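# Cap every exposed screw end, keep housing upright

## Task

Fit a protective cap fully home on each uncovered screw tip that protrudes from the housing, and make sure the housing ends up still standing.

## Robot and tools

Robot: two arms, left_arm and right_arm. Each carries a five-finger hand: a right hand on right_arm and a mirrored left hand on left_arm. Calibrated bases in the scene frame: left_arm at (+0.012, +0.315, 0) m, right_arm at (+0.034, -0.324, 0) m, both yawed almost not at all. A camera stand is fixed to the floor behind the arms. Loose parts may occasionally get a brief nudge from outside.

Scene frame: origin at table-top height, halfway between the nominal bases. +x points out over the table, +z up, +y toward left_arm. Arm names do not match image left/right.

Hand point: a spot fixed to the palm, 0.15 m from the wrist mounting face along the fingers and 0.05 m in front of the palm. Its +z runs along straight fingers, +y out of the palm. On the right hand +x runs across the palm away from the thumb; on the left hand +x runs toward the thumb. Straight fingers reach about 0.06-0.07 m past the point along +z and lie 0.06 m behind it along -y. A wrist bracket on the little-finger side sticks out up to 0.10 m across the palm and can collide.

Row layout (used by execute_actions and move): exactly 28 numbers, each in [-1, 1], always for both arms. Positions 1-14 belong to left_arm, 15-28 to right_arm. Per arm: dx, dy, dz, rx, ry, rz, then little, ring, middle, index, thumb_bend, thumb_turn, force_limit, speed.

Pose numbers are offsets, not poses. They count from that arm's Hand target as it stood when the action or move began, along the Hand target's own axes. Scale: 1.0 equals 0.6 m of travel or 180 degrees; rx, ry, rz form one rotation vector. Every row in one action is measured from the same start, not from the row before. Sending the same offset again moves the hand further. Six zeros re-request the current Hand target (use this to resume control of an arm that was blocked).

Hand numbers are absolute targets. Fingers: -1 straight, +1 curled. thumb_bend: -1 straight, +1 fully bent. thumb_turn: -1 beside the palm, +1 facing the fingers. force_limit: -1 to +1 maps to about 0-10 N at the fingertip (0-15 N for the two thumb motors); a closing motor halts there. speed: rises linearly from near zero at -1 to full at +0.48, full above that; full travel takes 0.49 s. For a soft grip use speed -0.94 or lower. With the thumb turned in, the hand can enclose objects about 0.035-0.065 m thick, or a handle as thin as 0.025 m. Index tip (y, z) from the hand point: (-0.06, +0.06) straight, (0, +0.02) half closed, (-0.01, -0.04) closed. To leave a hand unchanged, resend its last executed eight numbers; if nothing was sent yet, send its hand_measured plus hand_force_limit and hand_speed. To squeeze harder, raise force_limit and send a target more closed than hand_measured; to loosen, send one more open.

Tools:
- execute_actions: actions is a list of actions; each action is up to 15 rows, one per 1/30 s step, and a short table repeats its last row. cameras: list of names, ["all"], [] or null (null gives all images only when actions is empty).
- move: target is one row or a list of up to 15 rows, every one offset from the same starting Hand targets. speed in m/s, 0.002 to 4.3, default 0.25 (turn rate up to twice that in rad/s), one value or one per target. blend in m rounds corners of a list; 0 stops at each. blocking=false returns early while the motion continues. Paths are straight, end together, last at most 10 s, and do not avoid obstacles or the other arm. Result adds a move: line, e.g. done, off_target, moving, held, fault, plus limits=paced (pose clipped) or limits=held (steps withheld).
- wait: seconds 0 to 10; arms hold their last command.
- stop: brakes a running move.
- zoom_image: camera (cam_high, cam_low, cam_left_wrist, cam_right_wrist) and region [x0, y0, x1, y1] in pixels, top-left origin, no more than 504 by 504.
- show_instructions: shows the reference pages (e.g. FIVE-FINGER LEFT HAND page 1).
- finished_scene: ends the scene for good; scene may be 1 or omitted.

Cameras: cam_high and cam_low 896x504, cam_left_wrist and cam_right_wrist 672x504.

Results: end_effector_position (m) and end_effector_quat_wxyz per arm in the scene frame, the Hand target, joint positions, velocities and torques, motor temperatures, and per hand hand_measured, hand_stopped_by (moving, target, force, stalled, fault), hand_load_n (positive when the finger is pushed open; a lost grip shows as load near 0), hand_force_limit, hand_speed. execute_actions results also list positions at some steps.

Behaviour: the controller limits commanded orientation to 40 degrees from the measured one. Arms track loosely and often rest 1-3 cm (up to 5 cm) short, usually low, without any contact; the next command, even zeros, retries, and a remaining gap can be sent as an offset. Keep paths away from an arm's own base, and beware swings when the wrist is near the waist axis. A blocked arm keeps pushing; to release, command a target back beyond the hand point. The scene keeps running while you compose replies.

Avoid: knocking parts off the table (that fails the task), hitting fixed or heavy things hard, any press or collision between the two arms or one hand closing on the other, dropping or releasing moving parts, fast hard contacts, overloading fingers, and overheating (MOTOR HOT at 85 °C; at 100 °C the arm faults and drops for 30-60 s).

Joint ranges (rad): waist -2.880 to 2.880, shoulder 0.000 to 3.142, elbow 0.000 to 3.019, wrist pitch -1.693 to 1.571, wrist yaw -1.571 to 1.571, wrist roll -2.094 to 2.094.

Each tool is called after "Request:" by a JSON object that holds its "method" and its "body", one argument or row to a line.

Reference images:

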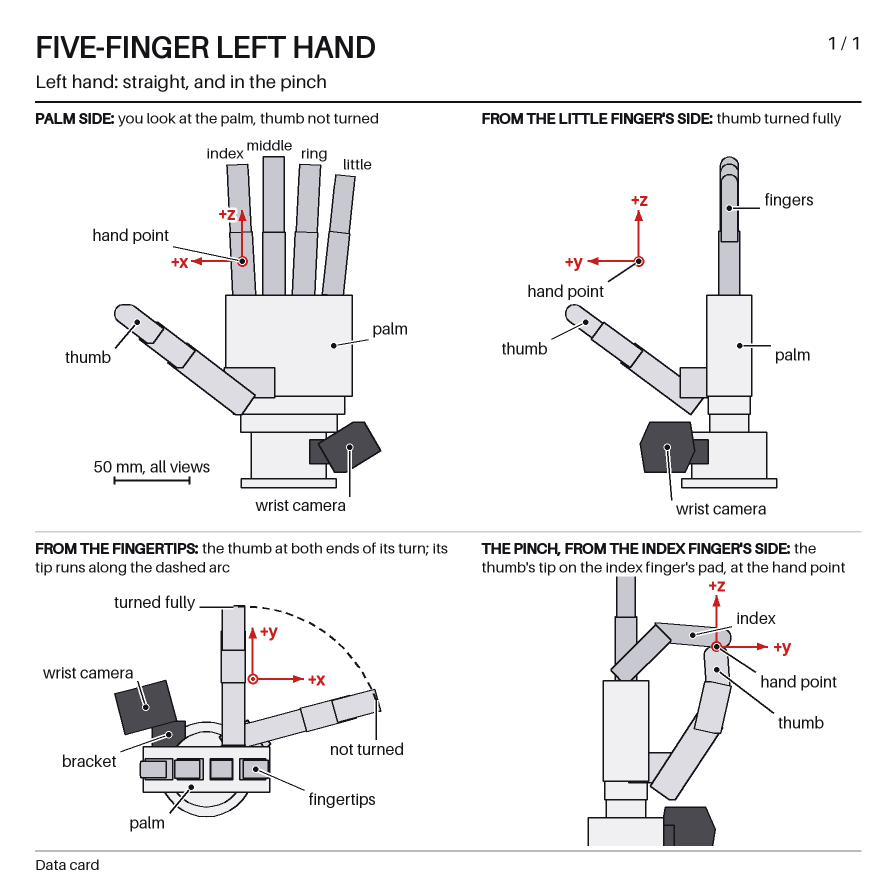

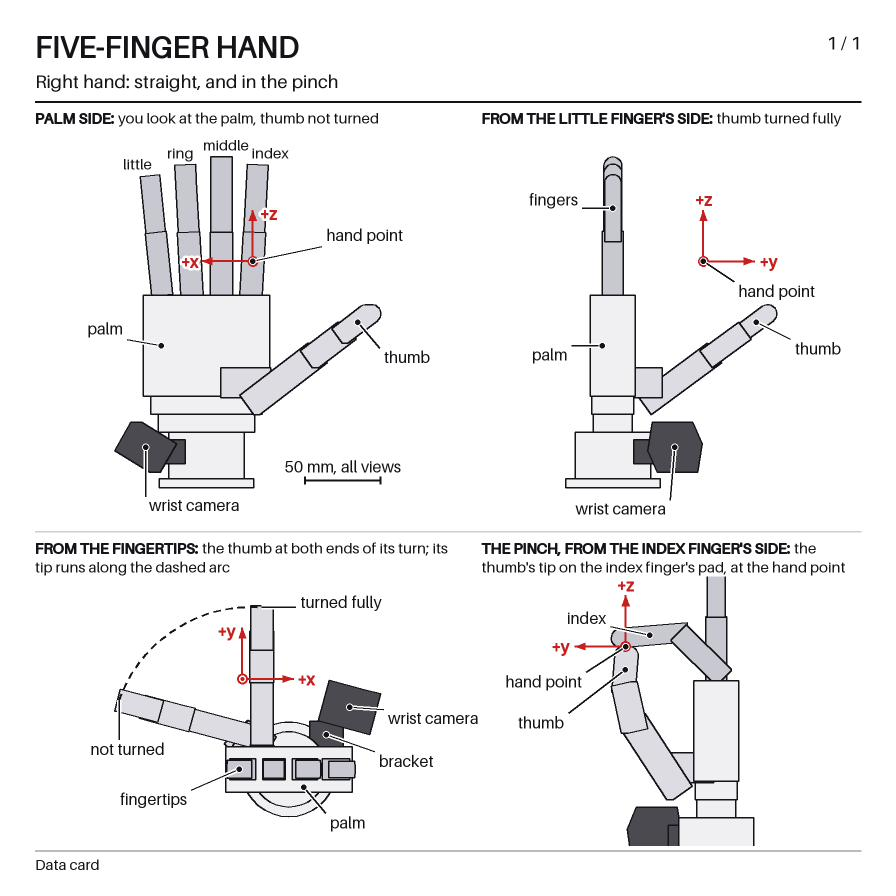

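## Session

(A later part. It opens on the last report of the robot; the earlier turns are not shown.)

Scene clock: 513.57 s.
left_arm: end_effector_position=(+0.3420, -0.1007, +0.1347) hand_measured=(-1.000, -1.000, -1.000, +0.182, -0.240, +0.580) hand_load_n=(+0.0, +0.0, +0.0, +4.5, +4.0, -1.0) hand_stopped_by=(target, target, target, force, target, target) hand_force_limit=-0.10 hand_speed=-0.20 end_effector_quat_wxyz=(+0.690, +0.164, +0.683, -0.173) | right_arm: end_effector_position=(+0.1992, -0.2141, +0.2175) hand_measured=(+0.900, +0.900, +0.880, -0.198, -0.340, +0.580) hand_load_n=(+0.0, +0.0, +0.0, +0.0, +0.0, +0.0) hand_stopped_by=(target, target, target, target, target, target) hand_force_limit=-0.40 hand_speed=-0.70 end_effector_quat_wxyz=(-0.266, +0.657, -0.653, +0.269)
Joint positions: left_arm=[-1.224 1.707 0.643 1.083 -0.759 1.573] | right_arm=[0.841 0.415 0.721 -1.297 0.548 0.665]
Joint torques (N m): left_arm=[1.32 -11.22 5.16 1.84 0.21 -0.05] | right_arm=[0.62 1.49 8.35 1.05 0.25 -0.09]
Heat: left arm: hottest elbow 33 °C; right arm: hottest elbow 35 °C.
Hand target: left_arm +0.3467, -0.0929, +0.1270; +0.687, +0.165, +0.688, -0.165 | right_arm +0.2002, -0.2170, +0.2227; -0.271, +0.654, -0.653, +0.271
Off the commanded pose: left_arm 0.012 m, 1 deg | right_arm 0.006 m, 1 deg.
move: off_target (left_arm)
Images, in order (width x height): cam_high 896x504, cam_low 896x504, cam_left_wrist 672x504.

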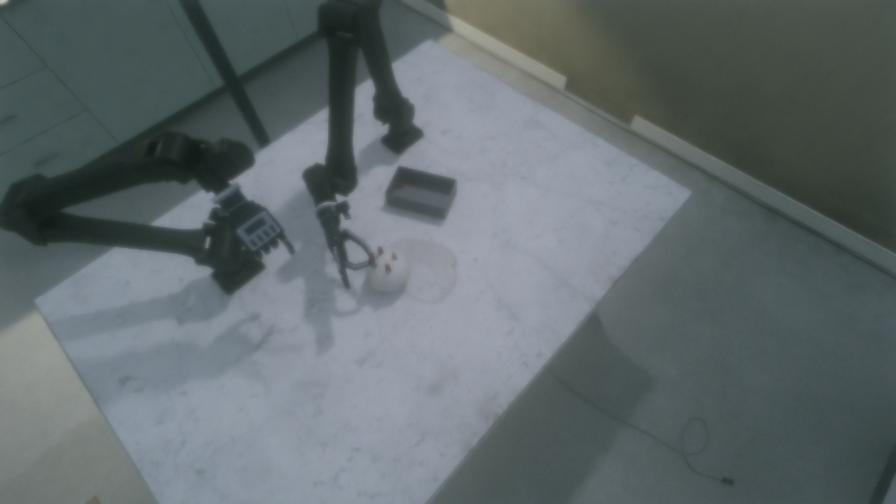

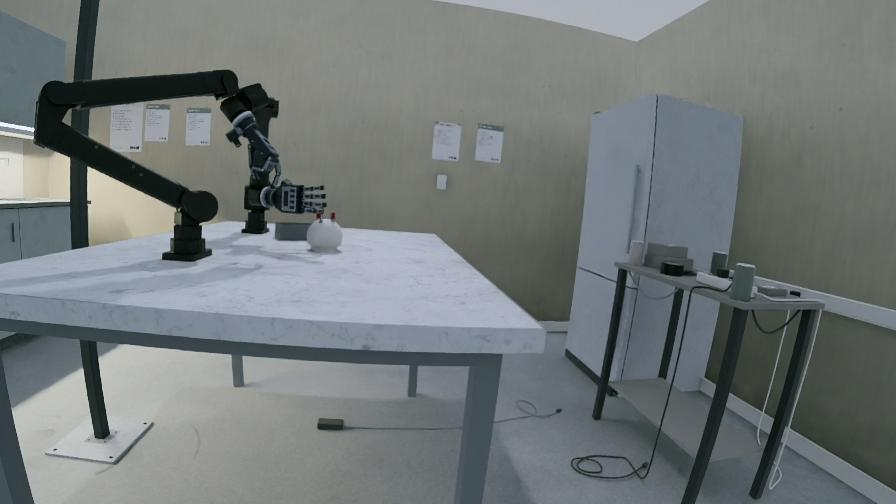

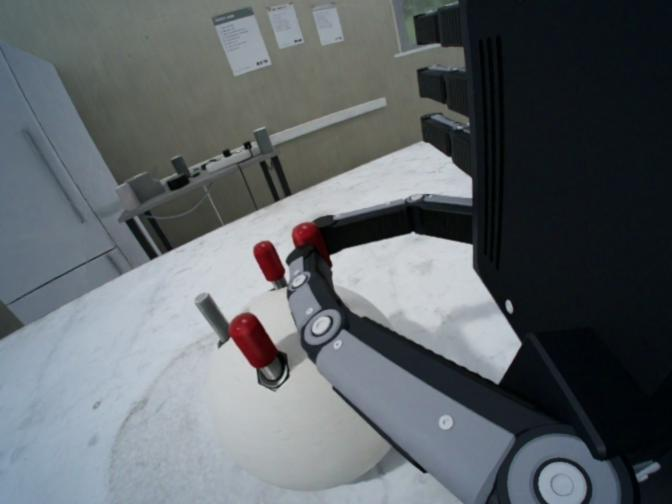

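Request:
{"method": "move", "body": {
  "target": [
    [-0.006,0.003,-0.0002,0,0,0,-1,-1,-1,0.32,-0.24,0.58,-0.1,-0.2,0,0,0,0,0,0,0.9,0.9,0.88,-0.2,-0.34,0.58,-0.4,-0.7],
    [0.0,0.003,-0.0002,0,0,0,-1,-1,-1,0.32,-0.24,0.58,-0.1,-0.2,0,0,0,0,0,0,0.9,0.9,0.88,-0.2,-0.34,0.58,-0.4,-0.7]
  ],
  "speed": 0.02,
  "cameras": ["all"]
}}

Scene clock: 519.20 s.
left_arm: end_effector_position=(+0.3421, -0.0999, +0.1337) hand_measured=(-1.000, -1.000, -1.000, +0.182, -0.240, +0.580) hand_load_n=(+0.0, +0.0, +0.0, +5.5, +4.5, +0.0) hand_stopped_by=(target, target, target, force, target, target) hand_force_limit=-0.10 hand_speed=-0.20 end_effector_quat_wxyz=(+0.690, +0.166, +0.683, -0.173) | right_arm: end_effector_position=(+0.1992, -0.2141, +0.2175) hand_measured=(+0.900, +0.900, +0.880, -0.198, -0.340, +0.580) hand_load_n=(+0.0, +0.0, +0.0, +0.5, +0.0, +0.0) hand_stopped_by=(target, target, target, target, target, target) hand_force_limit=-0.40 hand_speed=-0.70 end_effector_quat_wxyz=(-0.266, +0.657, -0.653, +0.269)
Joint positions: left_arm=[-1.223 1.707 0.639 1.083 -0.755 1.573] | right_arm=[0.841 0.415 0.721 -1.297 0.548 0.665]
Joint torques (N m): left_arm=[1.32 -10.99 5.09 1.81 0.19 -0.02] | right_arm=[0.62 1.49 8.35 1.05 0.25 -0.09]
Heat: left arm: hottest elbow 33 °C; right arm: hottest elbow 35 °C.
Hand target: left_arm +0.3475, -0.0912, +0.1272; +0.687, +0.165, +0.688, -0.165 | right_arm +0.2002, -0.2170, +0.2227; -0.271, +0.654, -0.653, +0.271
Off the commanded pose: left_arm 0.012 m, 1 deg | right_arm 0.006 m, 1 deg.
move: off_target (left_arm)

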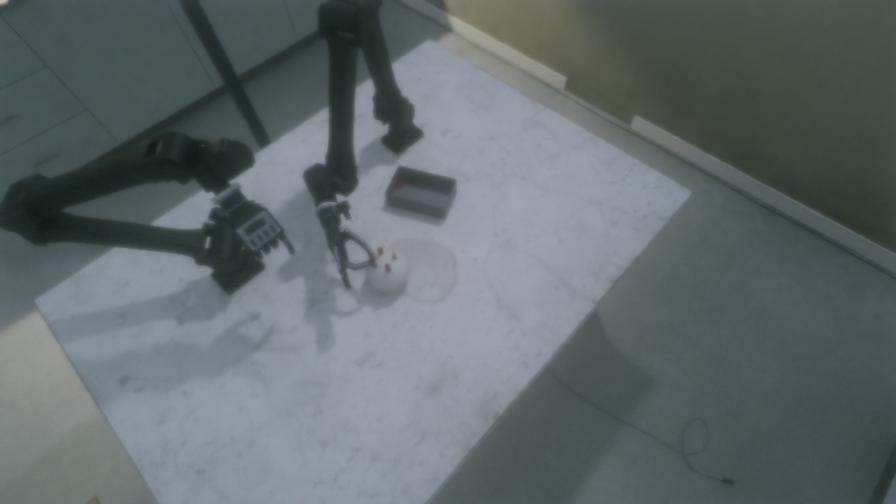

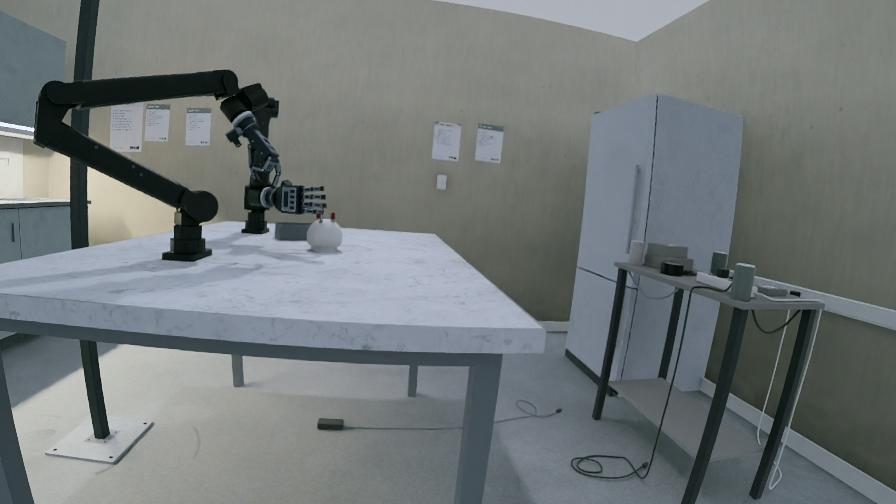

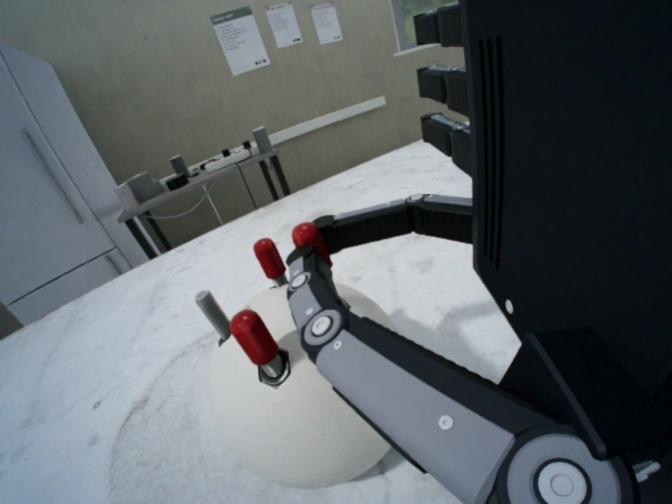

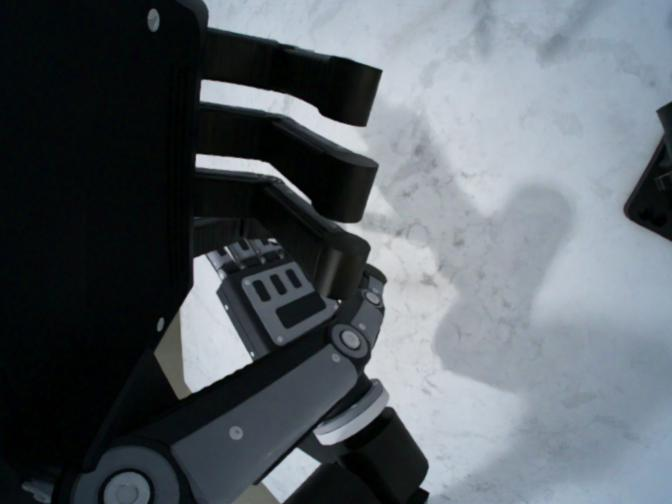

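Request:
{"method": "zoom_image", "body": {
  "camera": "cam_low",
  "region": [312, 200, 332, 220]
}}

Request:
{"method": "zoom_image", "body": {
  "camera": "cam_left_wrist",
  "region": [280, 210, 360, 290]
}}

Request:
{"method": "zoom_image", "body": {
  "camera": "cam_high",
  "region": [360, 240, 400, 280]
}}

Scaled by 25.200 from the camera's 896x504 image, which has a finer 1280x720 frame.

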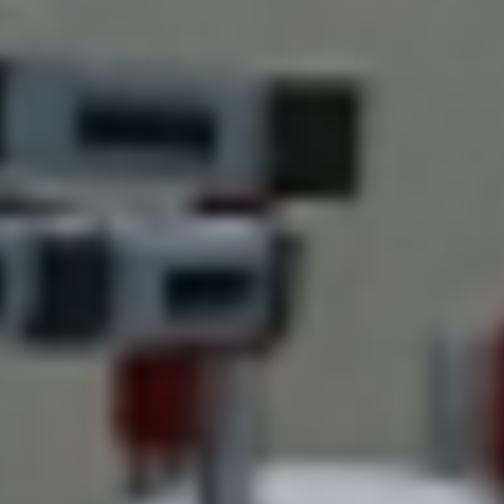

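Scaled by 6.300 from the camera's 672x504 image, which has a finer 960x720 frame.

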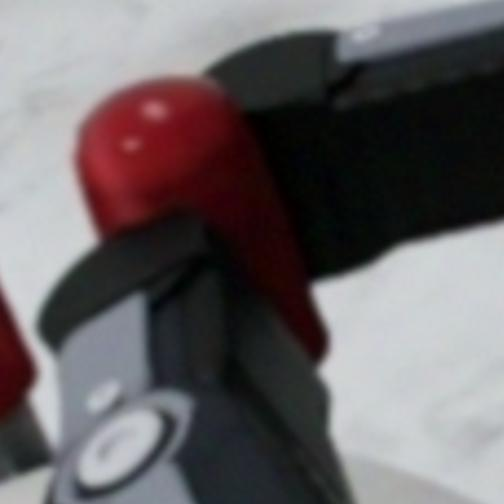

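Scaled by 12.600 from the camera's 896x504 image, which has a finer 1280x720 frame.

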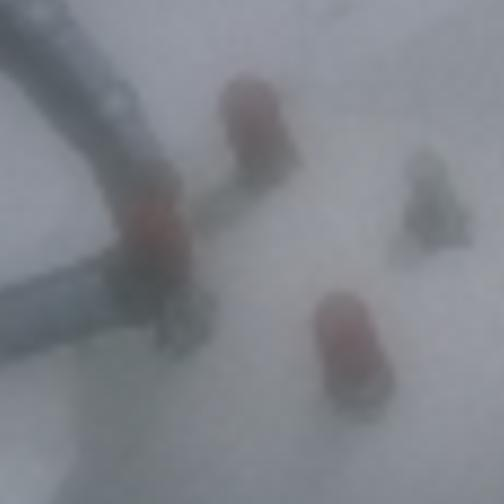

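Request:
{"method": "move", "body": {
  "target": [
    [-0.012,0.0017,-0.0006,0,0,0,-1,-1,-1,0.32,-0.24,0.58,-0.1,-0.2,0,0,0,0,0,0,0.9,0.9,0.88,-0.2,-0.34,0.58,-0.4,-0.7],
    [0.002,0.0017,-0.0006,0,0,0,-1,-1,-1,0.32,-0.24,0.58,-0.1,-0.2,0,0,0,0,0,0,0.9,0.9,0.88,-0.2,-0.34,0.58,-0.4,-0.7]
  ],
  "speed": 0.03,
  "cameras": ["cam_low"]
}}

Request:
{"method": "zoom_image", "body": {
  "camera": "cam_low",
  "region": [312, 200, 332, 220]
}}

Scene clock: 522.30 s.
left_arm: end_effector_position=(+0.3421, -0.0990, +0.1344) hand_measured=(-1.000, -1.000, -1.000, +0.182, -0.240, +0.580) hand_load_n=(+0.0, +0.0, +0.0, +5.5, +4.0, +1.0) hand_stopped_by=(target, target, target, force, target, target) hand_force_limit=-0.10 hand_speed=-0.20 end_effector_quat_wxyz=(+0.688, +0.168, +0.684, -0.172) | right_arm: end_effector_position=(+0.1992, -0.2141, +0.2175) hand_measured=(+0.900, +0.900, +0.880, -0.198, -0.340, +0.580) hand_load_n=(+0.0, +0.0, +0.5, +0.0, +0.0, +0.0) hand_stopped_by=(target, target, target, target, target, target) hand_force_limit=-0.40 hand_speed=-0.70 end_effector_quat_wxyz=(-0.266, +0.657, -0.653, +0.269)
Joint positions: left_arm=[-1.221 1.7 0.637 1.073 -0.751 1.573] | right_arm=[0.841 0.415 0.721 -1.297 0.548 0.665]
Joint torques (N m): left_arm=[1.32 -10.4 5.15 2.48 0.03 -0.02] | right_arm=[0.62 1.49 8.35 1.06 0.25 -0.09]
Heat: left arm: hottest elbow 32 °C; right arm: hottest elbow 35 °C.
Hand target: left_arm +0.3476, -0.0901, +0.1260; +0.687, +0.165, +0.688, -0.165 | right_arm +0.2002, -0.2170, +0.2227; -0.271, +0.654, -0.653, +0.271
Off the commanded pose: left_arm 0.013 m, 1 deg | right_arm 0.006 m, 1 deg.
move: off_target (left_arm)
Images, in order (width x height): cam_low 896x504.

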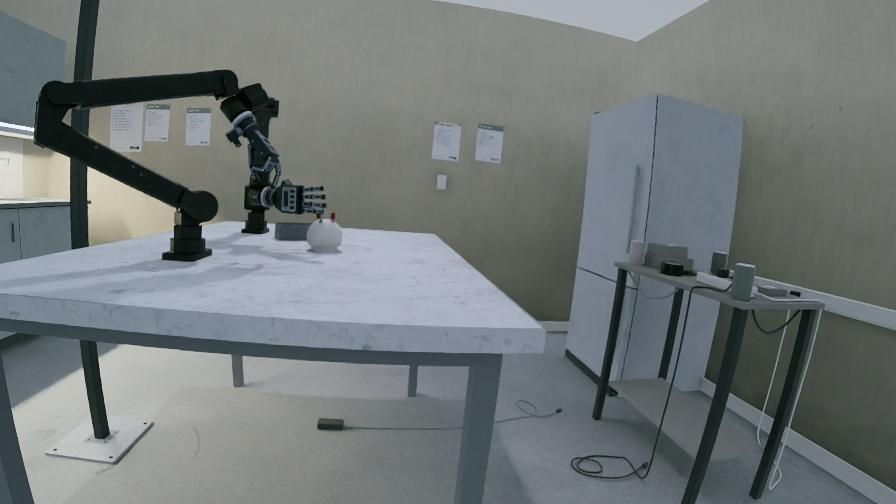

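Scaled by 25.200 from the camera's 896x504 image, which has a finer 1280x720 frame.

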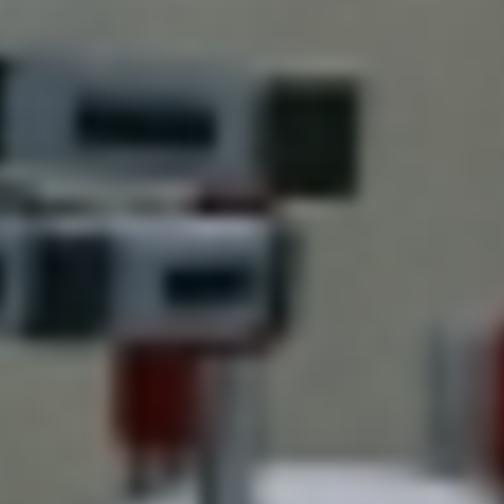

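Request:
{"method": "zoom_image", "body": {
  "camera": "cam_low",
  "region": [316, 205, 328, 217]
}}

Scaled by 42.000 from the camera's 896x504 image, which has a finer 1280x720 frame.

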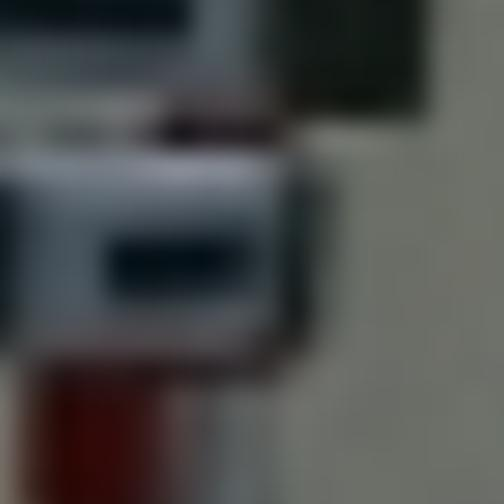

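Request:
{"method": "wait", "body": {
  "seconds": 0,
  "cameras": ["cam_left_wrist", "cam_high"]
}}

Request:
{"method": "zoom_image", "body": {
  "camera": "cam_left_wrist",
  "region": [300, 240, 350, 290]
}}

Request:
{"method": "zoom_image", "body": {
  "camera": "cam_high",
  "region": [362, 250, 386, 274]
}}

Scene clock: 524.80 s.
left_arm: end_effector_position=(+0.3421, -0.0990, +0.1344) hand_measured=(-1.000, -1.000, -1.000, +0.182, -0.240, +0.580) hand_load_n=(+0.0, +0.0, +0.0, +5.5, +4.0, +1.0) hand_stopped_by=(target, target, target, force, target, target) hand_force_limit=-0.10 hand_speed=-0.20 end_effector_quat_wxyz=(+0.688, +0.168, +0.684, -0.172) | right_arm: end_effector_position=(+0.1992, -0.2141, +0.2175) hand_measured=(+0.900, +0.900, +0.880, -0.198, -0.340, +0.580) hand_load_n=(+0.0, +0.0, +0.0, +0.0, +0.0, +0.0) hand_stopped_by=(target, target, target, target, target, target) hand_force_limit=-0.40 hand_speed=-0.70 end_effector_quat_wxyz=(-0.266, +0.657, -0.653, +0.269)
Joint positions: left_arm=[-1.221 1.7 0.637 1.073 -0.751 1.573] | right_arm=[0.841 0.415 0.721 -1.297 0.548 0.665]
Joint torques (N m): left_arm=[1.2 -10.29 5.16 2.52 0.05 -0.02] | right_arm=[0.56 1.49 8.35 1.06 0.25 -0.09]
Heat: left arm: hottest elbow 32 °C; right arm: hottest elbow 35 °C.
Hand target: left_arm +0.3476, -0.0901, +0.1260; +0.687, +0.165, +0.688, -0.165 | right_arm +0.2002, -0.2170, +0.2227; -0.271, +0.654, -0.653, +0.271
Off the commanded pose: left_arm 0.013 m, 1 deg | right_arm 0.006 m, 1 deg.
Images, in order (width x height): cam_high 896x504, cam_left_wrist 672x504.

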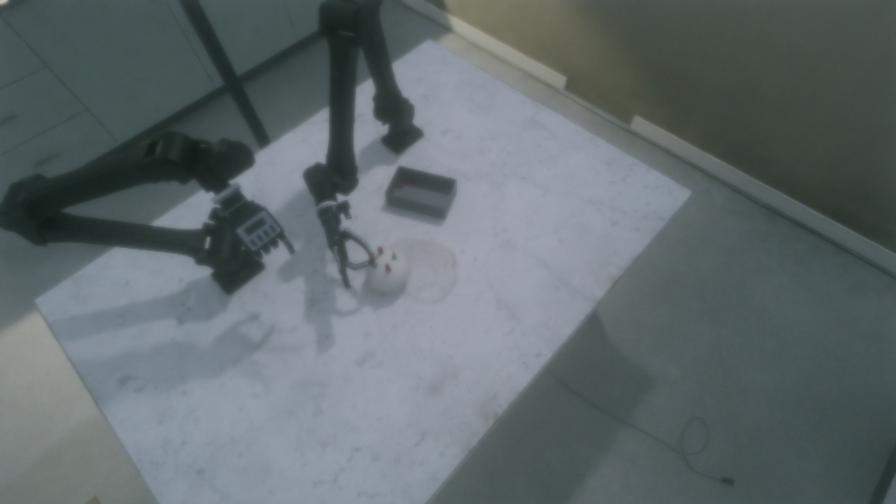

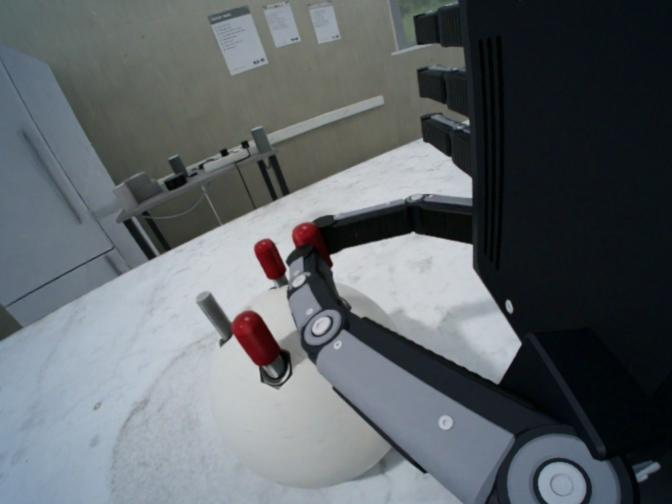

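Scaled by 10.080 from the camera's 672x504 image, which has a finer 960x720 frame.

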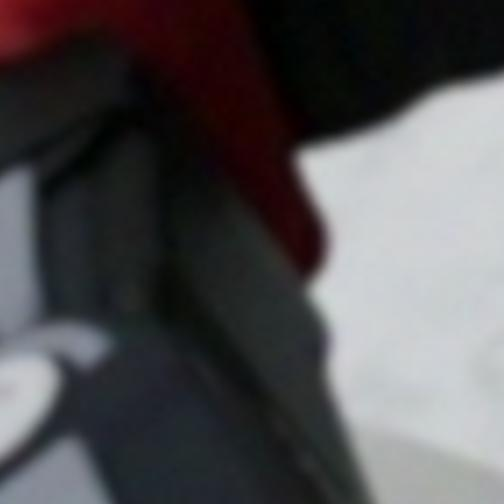

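Scaled by 21.000 from the camera's 896x504 image, which has a finer 1280x720 frame.

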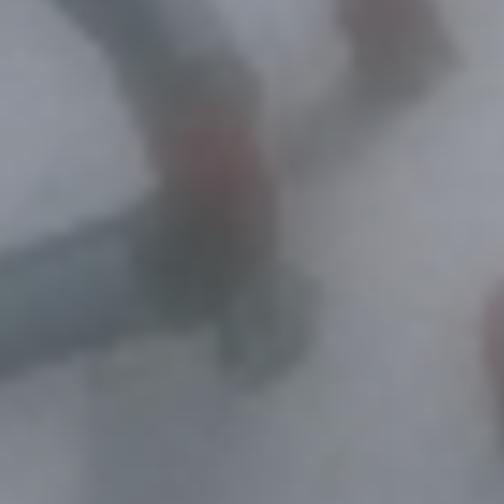

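Request:
{"method": "wait", "body": {
  "seconds": 0,
  "cameras": ["cam_low"]
}}

Request:
{"method": "zoom_image", "body": {
  "camera": "cam_low",
  "region": [316, 210, 328, 222]
}}

Scene clock: 526.87 s.
left_arm: end_effector_position=(+0.3421, -0.0990, +0.1344) hand_measured=(-1.000, -1.000, -1.000, +0.182, -0.240, +0.580) hand_load_n=(+0.0, +0.0, +0.0, +5.5, +4.5, +1.0) hand_stopped_by=(target, target, target, force, target, target) hand_force_limit=-0.10 hand_speed=-0.20 end_effector_quat_wxyz=(+0.688, +0.168, +0.684, -0.172) | right_arm: end_effector_position=(+0.1992, -0.2141, +0.2175) hand_measured=(+0.900, +0.900, +0.880, -0.198, -0.340, +0.580) hand_load_n=(+0.0, +0.0, +0.0, +0.0, +0.0, -0.5) hand_stopped_by=(target, target, target, target, target, target) hand_force_limit=-0.40 hand_speed=-0.70 end_effector_quat_wxyz=(-0.266, +0.657, -0.653, +0.269)
Joint positions: left_arm=[-1.221 1.7 0.637 1.073 -0.751 1.573] | right_arm=[0.841 0.415 0.721 -1.297 0.548 0.665]
Joint torques (N m): left_arm=[1.49 -10.58 5.19 2.41 0.05 -0.03] | right_arm=[0.62 1.49 8.35 1.05 0.25 -0.09]
Heat: left arm: hottest elbow 32 °C; right arm: hottest elbow 35 °C.
Hand target: left_arm +0.3476, -0.0901, +0.1260; +0.687, +0.165, +0.688, -0.165 | right_arm +0.2002, -0.2170, +0.2227; -0.271, +0.654, -0.653, +0.271
Off the commanded pose: left_arm 0.013 m, 1 deg | right_arm 0.006 m, 1 deg.
Images, in order (width x height): cam_low 896x504.

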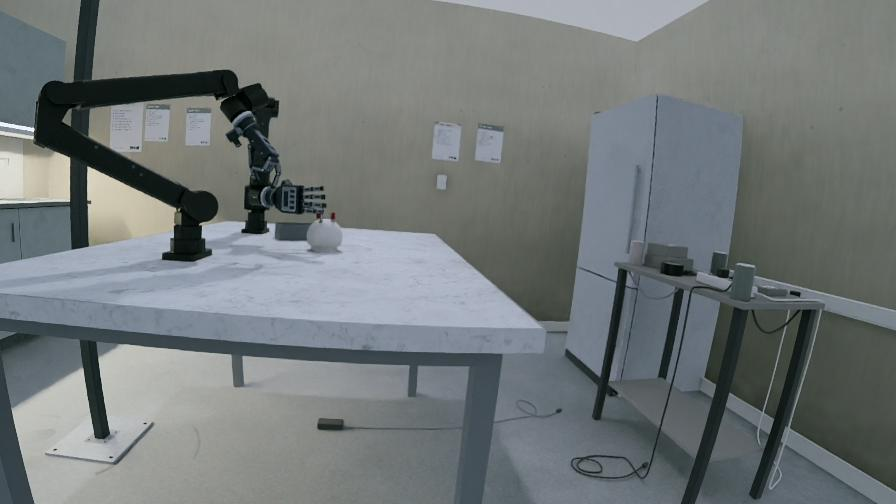

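Scaled by 42.000 from the camera's 896x504 image, which has a finer 1280x720 frame.

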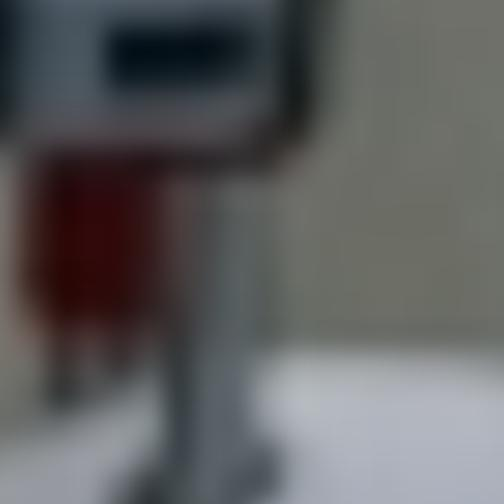

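Request:
{"method": "move", "body": {
  "target": [-0.03,0,0,0,0,0,-1,-1,-1,0.32,-0.24,0.58,-0.1,-0.2,0,0,0,0,0,0,0.9,0.9,0.88,-0.2,-0.34,0.58,-0.4,-0.7],
  "speed": 0.05,
  "cameras": ["cam_low", "cam_left_wrist"]
}}

Request:
{"method": "zoom_image", "body": {
  "camera": "cam_low",
  "region": [316, 208, 328, 220]
}}

Request:
{"method": "zoom_image", "body": {
  "camera": "cam_left_wrist",
  "region": [300, 240, 350, 290]
}}

Scene clock: 528.70 s.
left_arm: end_effector_position=(+0.3426, -0.0971, +0.1427) hand_measured=(-1.000, -1.000, -1.000, +0.182, -0.240, +0.580) hand_load_n=(-0.5, +0.0, +0.0, +4.5, +4.0, +0.5) hand_stopped_by=(target, target, target, force, target, target) hand_force_limit=-0.10 hand_speed=-0.20 end_effector_quat_wxyz=(+0.688, +0.169, +0.685, -0.170) | right_arm: end_effector_position=(+0.1992, -0.2141, +0.2175) hand_measured=(+0.900, +0.900, +0.880, -0.198, -0.340, +0.580) hand_load_n=(+0.0, +0.0, +0.0, +0.0, +0.0, +0.0) hand_stopped_by=(target, target, target, target, target, target) hand_force_limit=-0.40 hand_speed=-0.70 end_effector_quat_wxyz=(-0.266, +0.657, -0.653, +0.269)
Joint positions: left_arm=[-1.219 1.669 0.637 1.037 -0.75 1.573] | right_arm=[0.841 0.415 0.721 -1.297 0.548 0.665]
Joint torques (N m): left_arm=[1.32 -11.99 5.98 1.4 0.05 -0.03] | right_arm=[0.62 1.49 8.35 1.05 0.25 -0.09]
Heat: left arm: hottest elbow 32 °C; right arm: hottest elbow 35 °C.
Hand target: left_arm +0.3476, -0.0902, +0.1439; +0.687, +0.165, +0.688, -0.165 | right_arm +0.2002, -0.2170, +0.2227; -0.271, +0.654, -0.653, +0.271
Off the commanded pose: left_arm 0.009 m, 1 deg | right_arm 0.006 m, 1 deg.
move: done
Images, in order (width x height): cam_low 896x504, cam_left_wrist 672x504.

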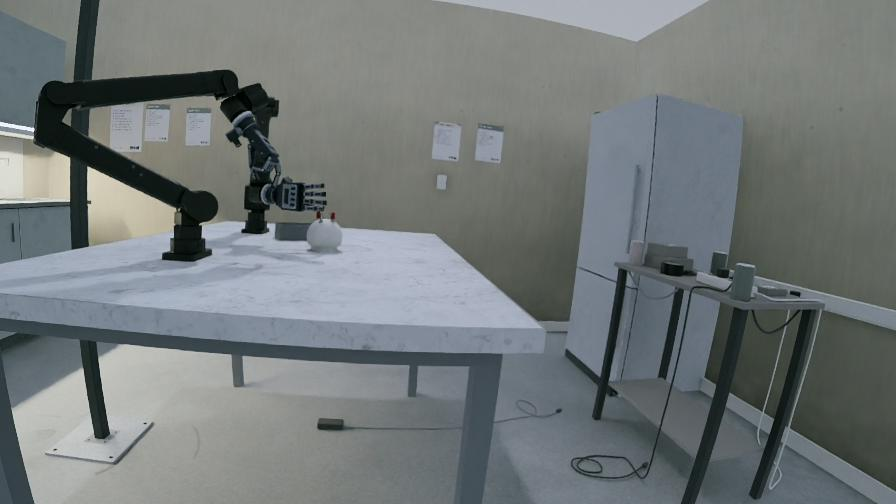

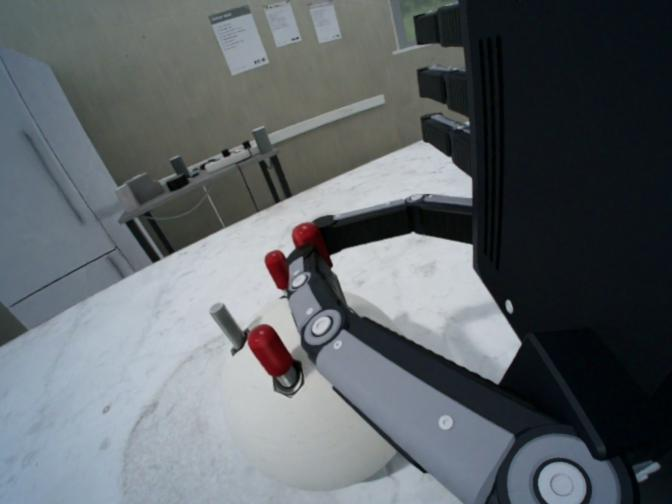

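Scaled by 42.000 from the camera's 896x504 image, which has a finer 1280x720 frame.

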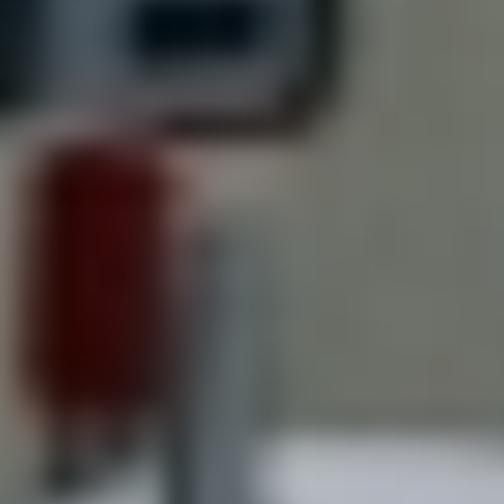

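Scaled by 10.080 from the camera's 672x504 image, which has a finer 960x720 frame.

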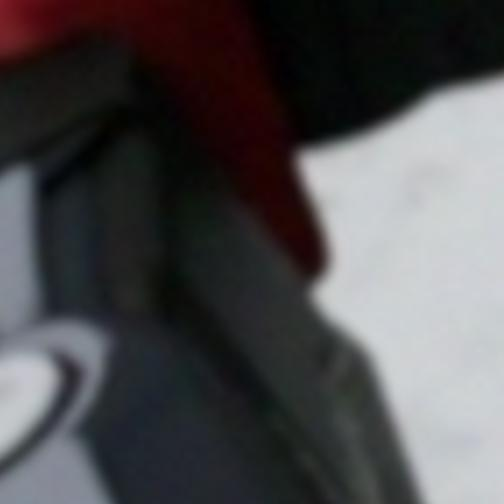

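Request:
{"method": "zoom_image", "body": {
  "camera": "cam_left_wrist",
  "region": [315, 255, 355, 295]
}}

Scaled by 12.600 from the camera's 672x504 image, which has a finer 960x720 frame.

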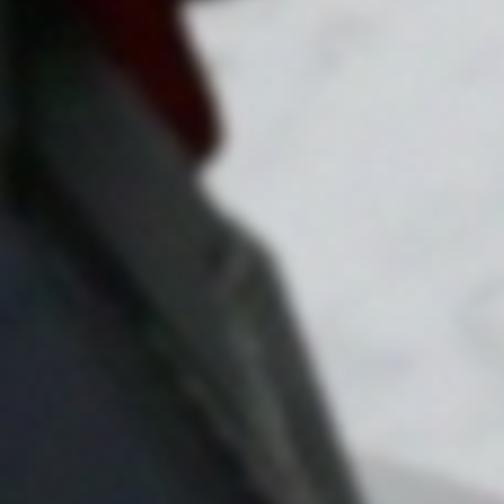

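Request:
{"method": "move", "body": {
  "target": [
    [-0.0268,-0.0463,0.0133,0,0,0,-1,-1,-1,0.32,-0.24,0.58,-0.1,-0.2,0,0,0,0,0,0,0.9,0.9,0.88,-0.2,-0.34,0.58,-0.4,-0.7],
    [0.0100,-0.0051,0.0032,0,0,0,-1,-1,-1,0.32,-0.24,0.58,-0.1,-0.2,0,0,0,0,0,0,0.9,0.9,0.88,-0.2,-0.34,0.58,-0.4,-0.7]
  ],
  "speed": 0.06,
  "cameras": ["cam_low", "cam_left_wrist"]
}}

Request:
{"method": "zoom_image", "body": {
  "camera": "cam_low",
  "region": [316, 208, 328, 220]
}}

Request:
{"method": "zoom_image", "body": {
  "camera": "cam_left_wrist",
  "region": [315, 255, 355, 295]
}}

Scene clock: 542.33 s.
left_arm: end_effector_position=(+0.3426, -0.0987, +0.1427) hand_measured=(-1.000, -1.000, -1.000, +0.182, -0.240, +0.580) hand_load_n=(+0.0, +0.0, +0.0, +4.5, +4.0, +0.5) hand_stopped_by=(target, target, target, force, target, target) hand_force_limit=-0.10 hand_speed=-0.20 end_effector_quat_wxyz=(+0.686, +0.171, +0.688, -0.166) | right_arm: end_effector_position=(+0.1992, -0.2141, +0.2175) hand_measured=(+0.900, +0.900, +0.880, -0.198, -0.340, +0.580) hand_load_n=(+0.0, +0.0, +0.0, +0.0, +0.0, +0.0) hand_stopped_by=(target, target, target, target, target, target) hand_force_limit=-0.40 hand_speed=-0.70 end_effector_quat_wxyz=(-0.266, +0.657, -0.653, +0.269)
Joint positions: left_arm=[-1.221 1.668 0.644 1.019 -0.756 1.573] | right_arm=[0.841 0.415 0.721 -1.297 0.548 0.665]
Joint torques (N m): left_arm=[1.08 -10.46 5.96 2.8 0.13 -0.05] | right_arm=[0.62 1.49 8.35 1.05 0.25 -0.09]
Heat: left arm: hottest elbow 32 °C; right arm: hottest elbow 35 °C.
Hand target: left_arm +0.3479, -0.0939, +0.1379; +0.687, +0.165, +0.688, -0.165 | right_arm +0.2002, -0.2170, +0.2227; -0.271, +0.654, -0.653, +0.271
Off the commanded pose: left_arm 0.009 m, 1 deg | right_arm 0.006 m, 1 deg.
move: done
Images, in order (width x height): cam_low 896x504, cam_left_wrist 672x504.

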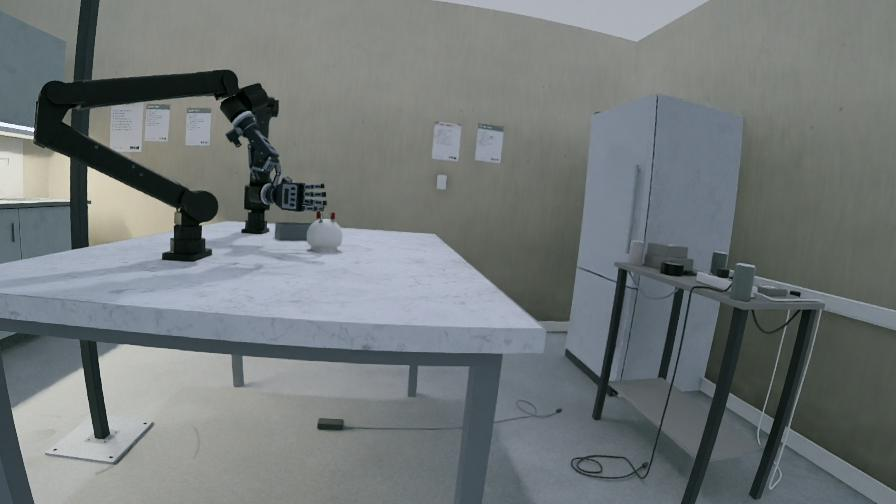

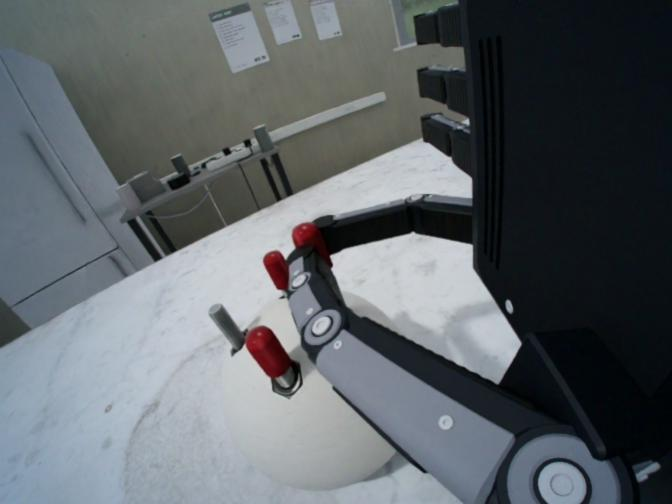

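Scaled by 42.000 from the camera's 896x504 image, which has a finer 1280x720 frame.

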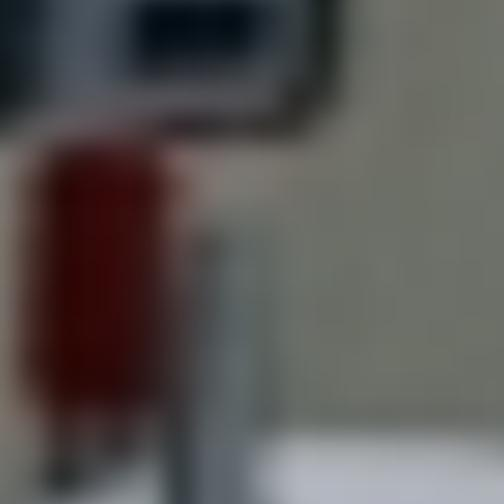

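Scaled by 12.600 from the camera's 672x504 image, which has a finer 960x720 frame.

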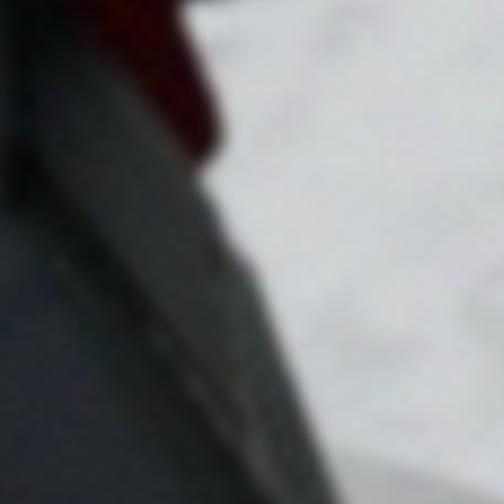

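Request:
{"method": "move", "body": {
  "target": [
    [-0.0368,-0.0455,0.0135,0,0,0,-1,-1,-1,0.32,-0.24,0.58,-0.1,-0.2,0,0,0,0,0,0,0.9,0.9,0.88,-0.2,-0.34,0.58,-0.4,-0.7],
    [0.0,-0.0043,0.0033,0,0,0,-1,-1,-1,0.32,-0.24,0.58,-0.1,-0.2,0,0,0,0,0,0,0.9,0.9,0.88,-0.2,-0.34,0.58,-0.4,-0.7]
  ],
  "speed": 0.06,
  "cameras": ["cam_low", "cam_left_wrist"]
}}

Request:
{"method": "zoom_image", "body": {
  "camera": "cam_low",
  "region": [316, 208, 328, 220]
}}

Request:
{"method": "zoom_image", "body": {
  "camera": "cam_left_wrist",
  "region": [315, 255, 355, 295]
}}

Scene clock: 548.57 s.
left_arm: end_effector_position=(+0.3433, -0.1015, +0.1444) hand_measured=(-1.000, -1.000, -1.000, +0.182, -0.240, +0.580) hand_load_n=(+0.0, +0.0, +0.0, +4.5, +4.0, +0.0) hand_stopped_by=(target, target, target, force, target, target) hand_force_limit=-0.10 hand_speed=-0.20 end_effector_quat_wxyz=(+0.687, +0.170, +0.687, -0.167) | right_arm: end_effector_position=(+0.1992, -0.2141, +0.2175) hand_measured=(+0.900, +0.900, +0.880, -0.198, -0.340, +0.580) hand_load_n=(+0.0, +0.0, +0.0, +0.0, +0.0, +0.0) hand_stopped_by=(target, target, target, target, target, target) hand_force_limit=-0.40 hand_speed=-0.70 end_effector_quat_wxyz=(-0.266, +0.657, -0.653, +0.269)
Joint positions: left_arm=[-1.222 1.67 0.653 1.016 -0.757 1.573] | right_arm=[0.841 0.415 0.721 -1.297 0.548 0.665]
Joint torques (N m): left_arm=[1.26 -10.11 6.2 2.85 0.14 -0.03] | right_arm=[0.62 1.49 8.35 1.06 0.25 -0.09]
Heat: left arm: hottest elbow 32 °C; right arm: hottest elbow 35 °C.
Hand target: left_arm +0.3485, -0.0969, +0.1378; +0.687, +0.165, +0.688, -0.165 | right_arm +0.2002, -0.2170, +0.2227; -0.271, +0.654, -0.653, +0.271
Off the commanded pose: left_arm 0.009 m, 1 deg | right_arm 0.006 m, 1 deg.
move: done
Images, in order (width x height): cam_low 896x504, cam_left_wrist 672x504.

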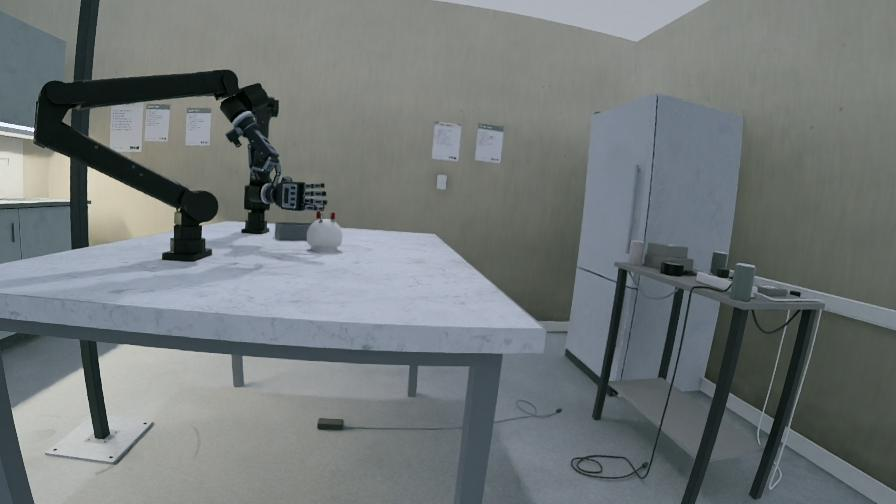

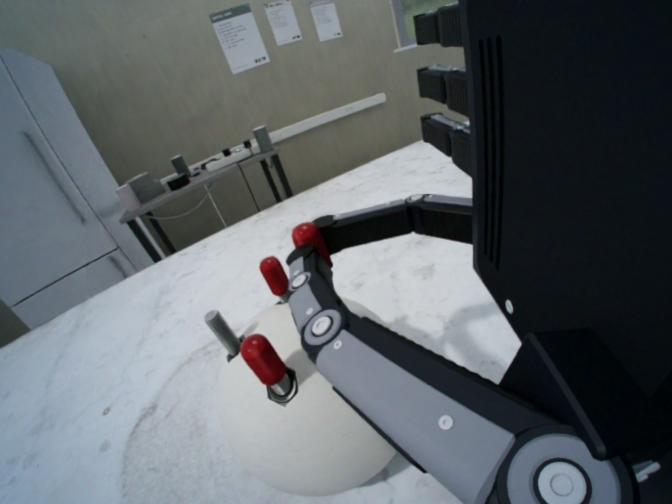

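Scaled by 42.000 from the camera's 896x504 image, which has a finer 1280x720 frame.

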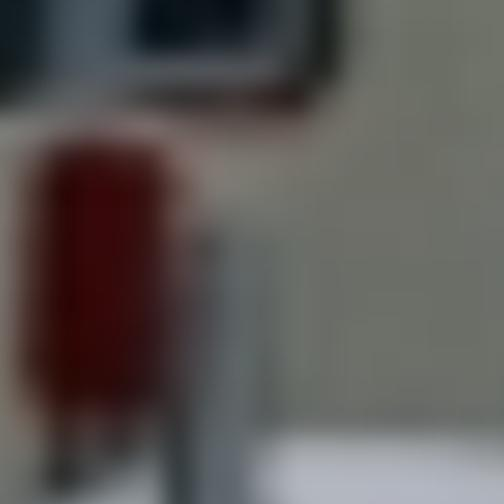

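Scaled by 12.600 from the camera's 672x504 image, which has a finer 960x720 frame.

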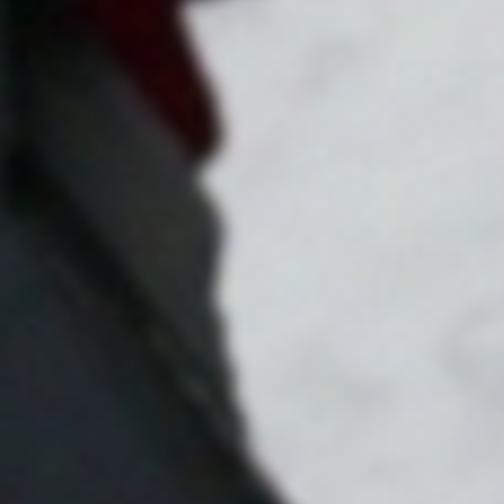

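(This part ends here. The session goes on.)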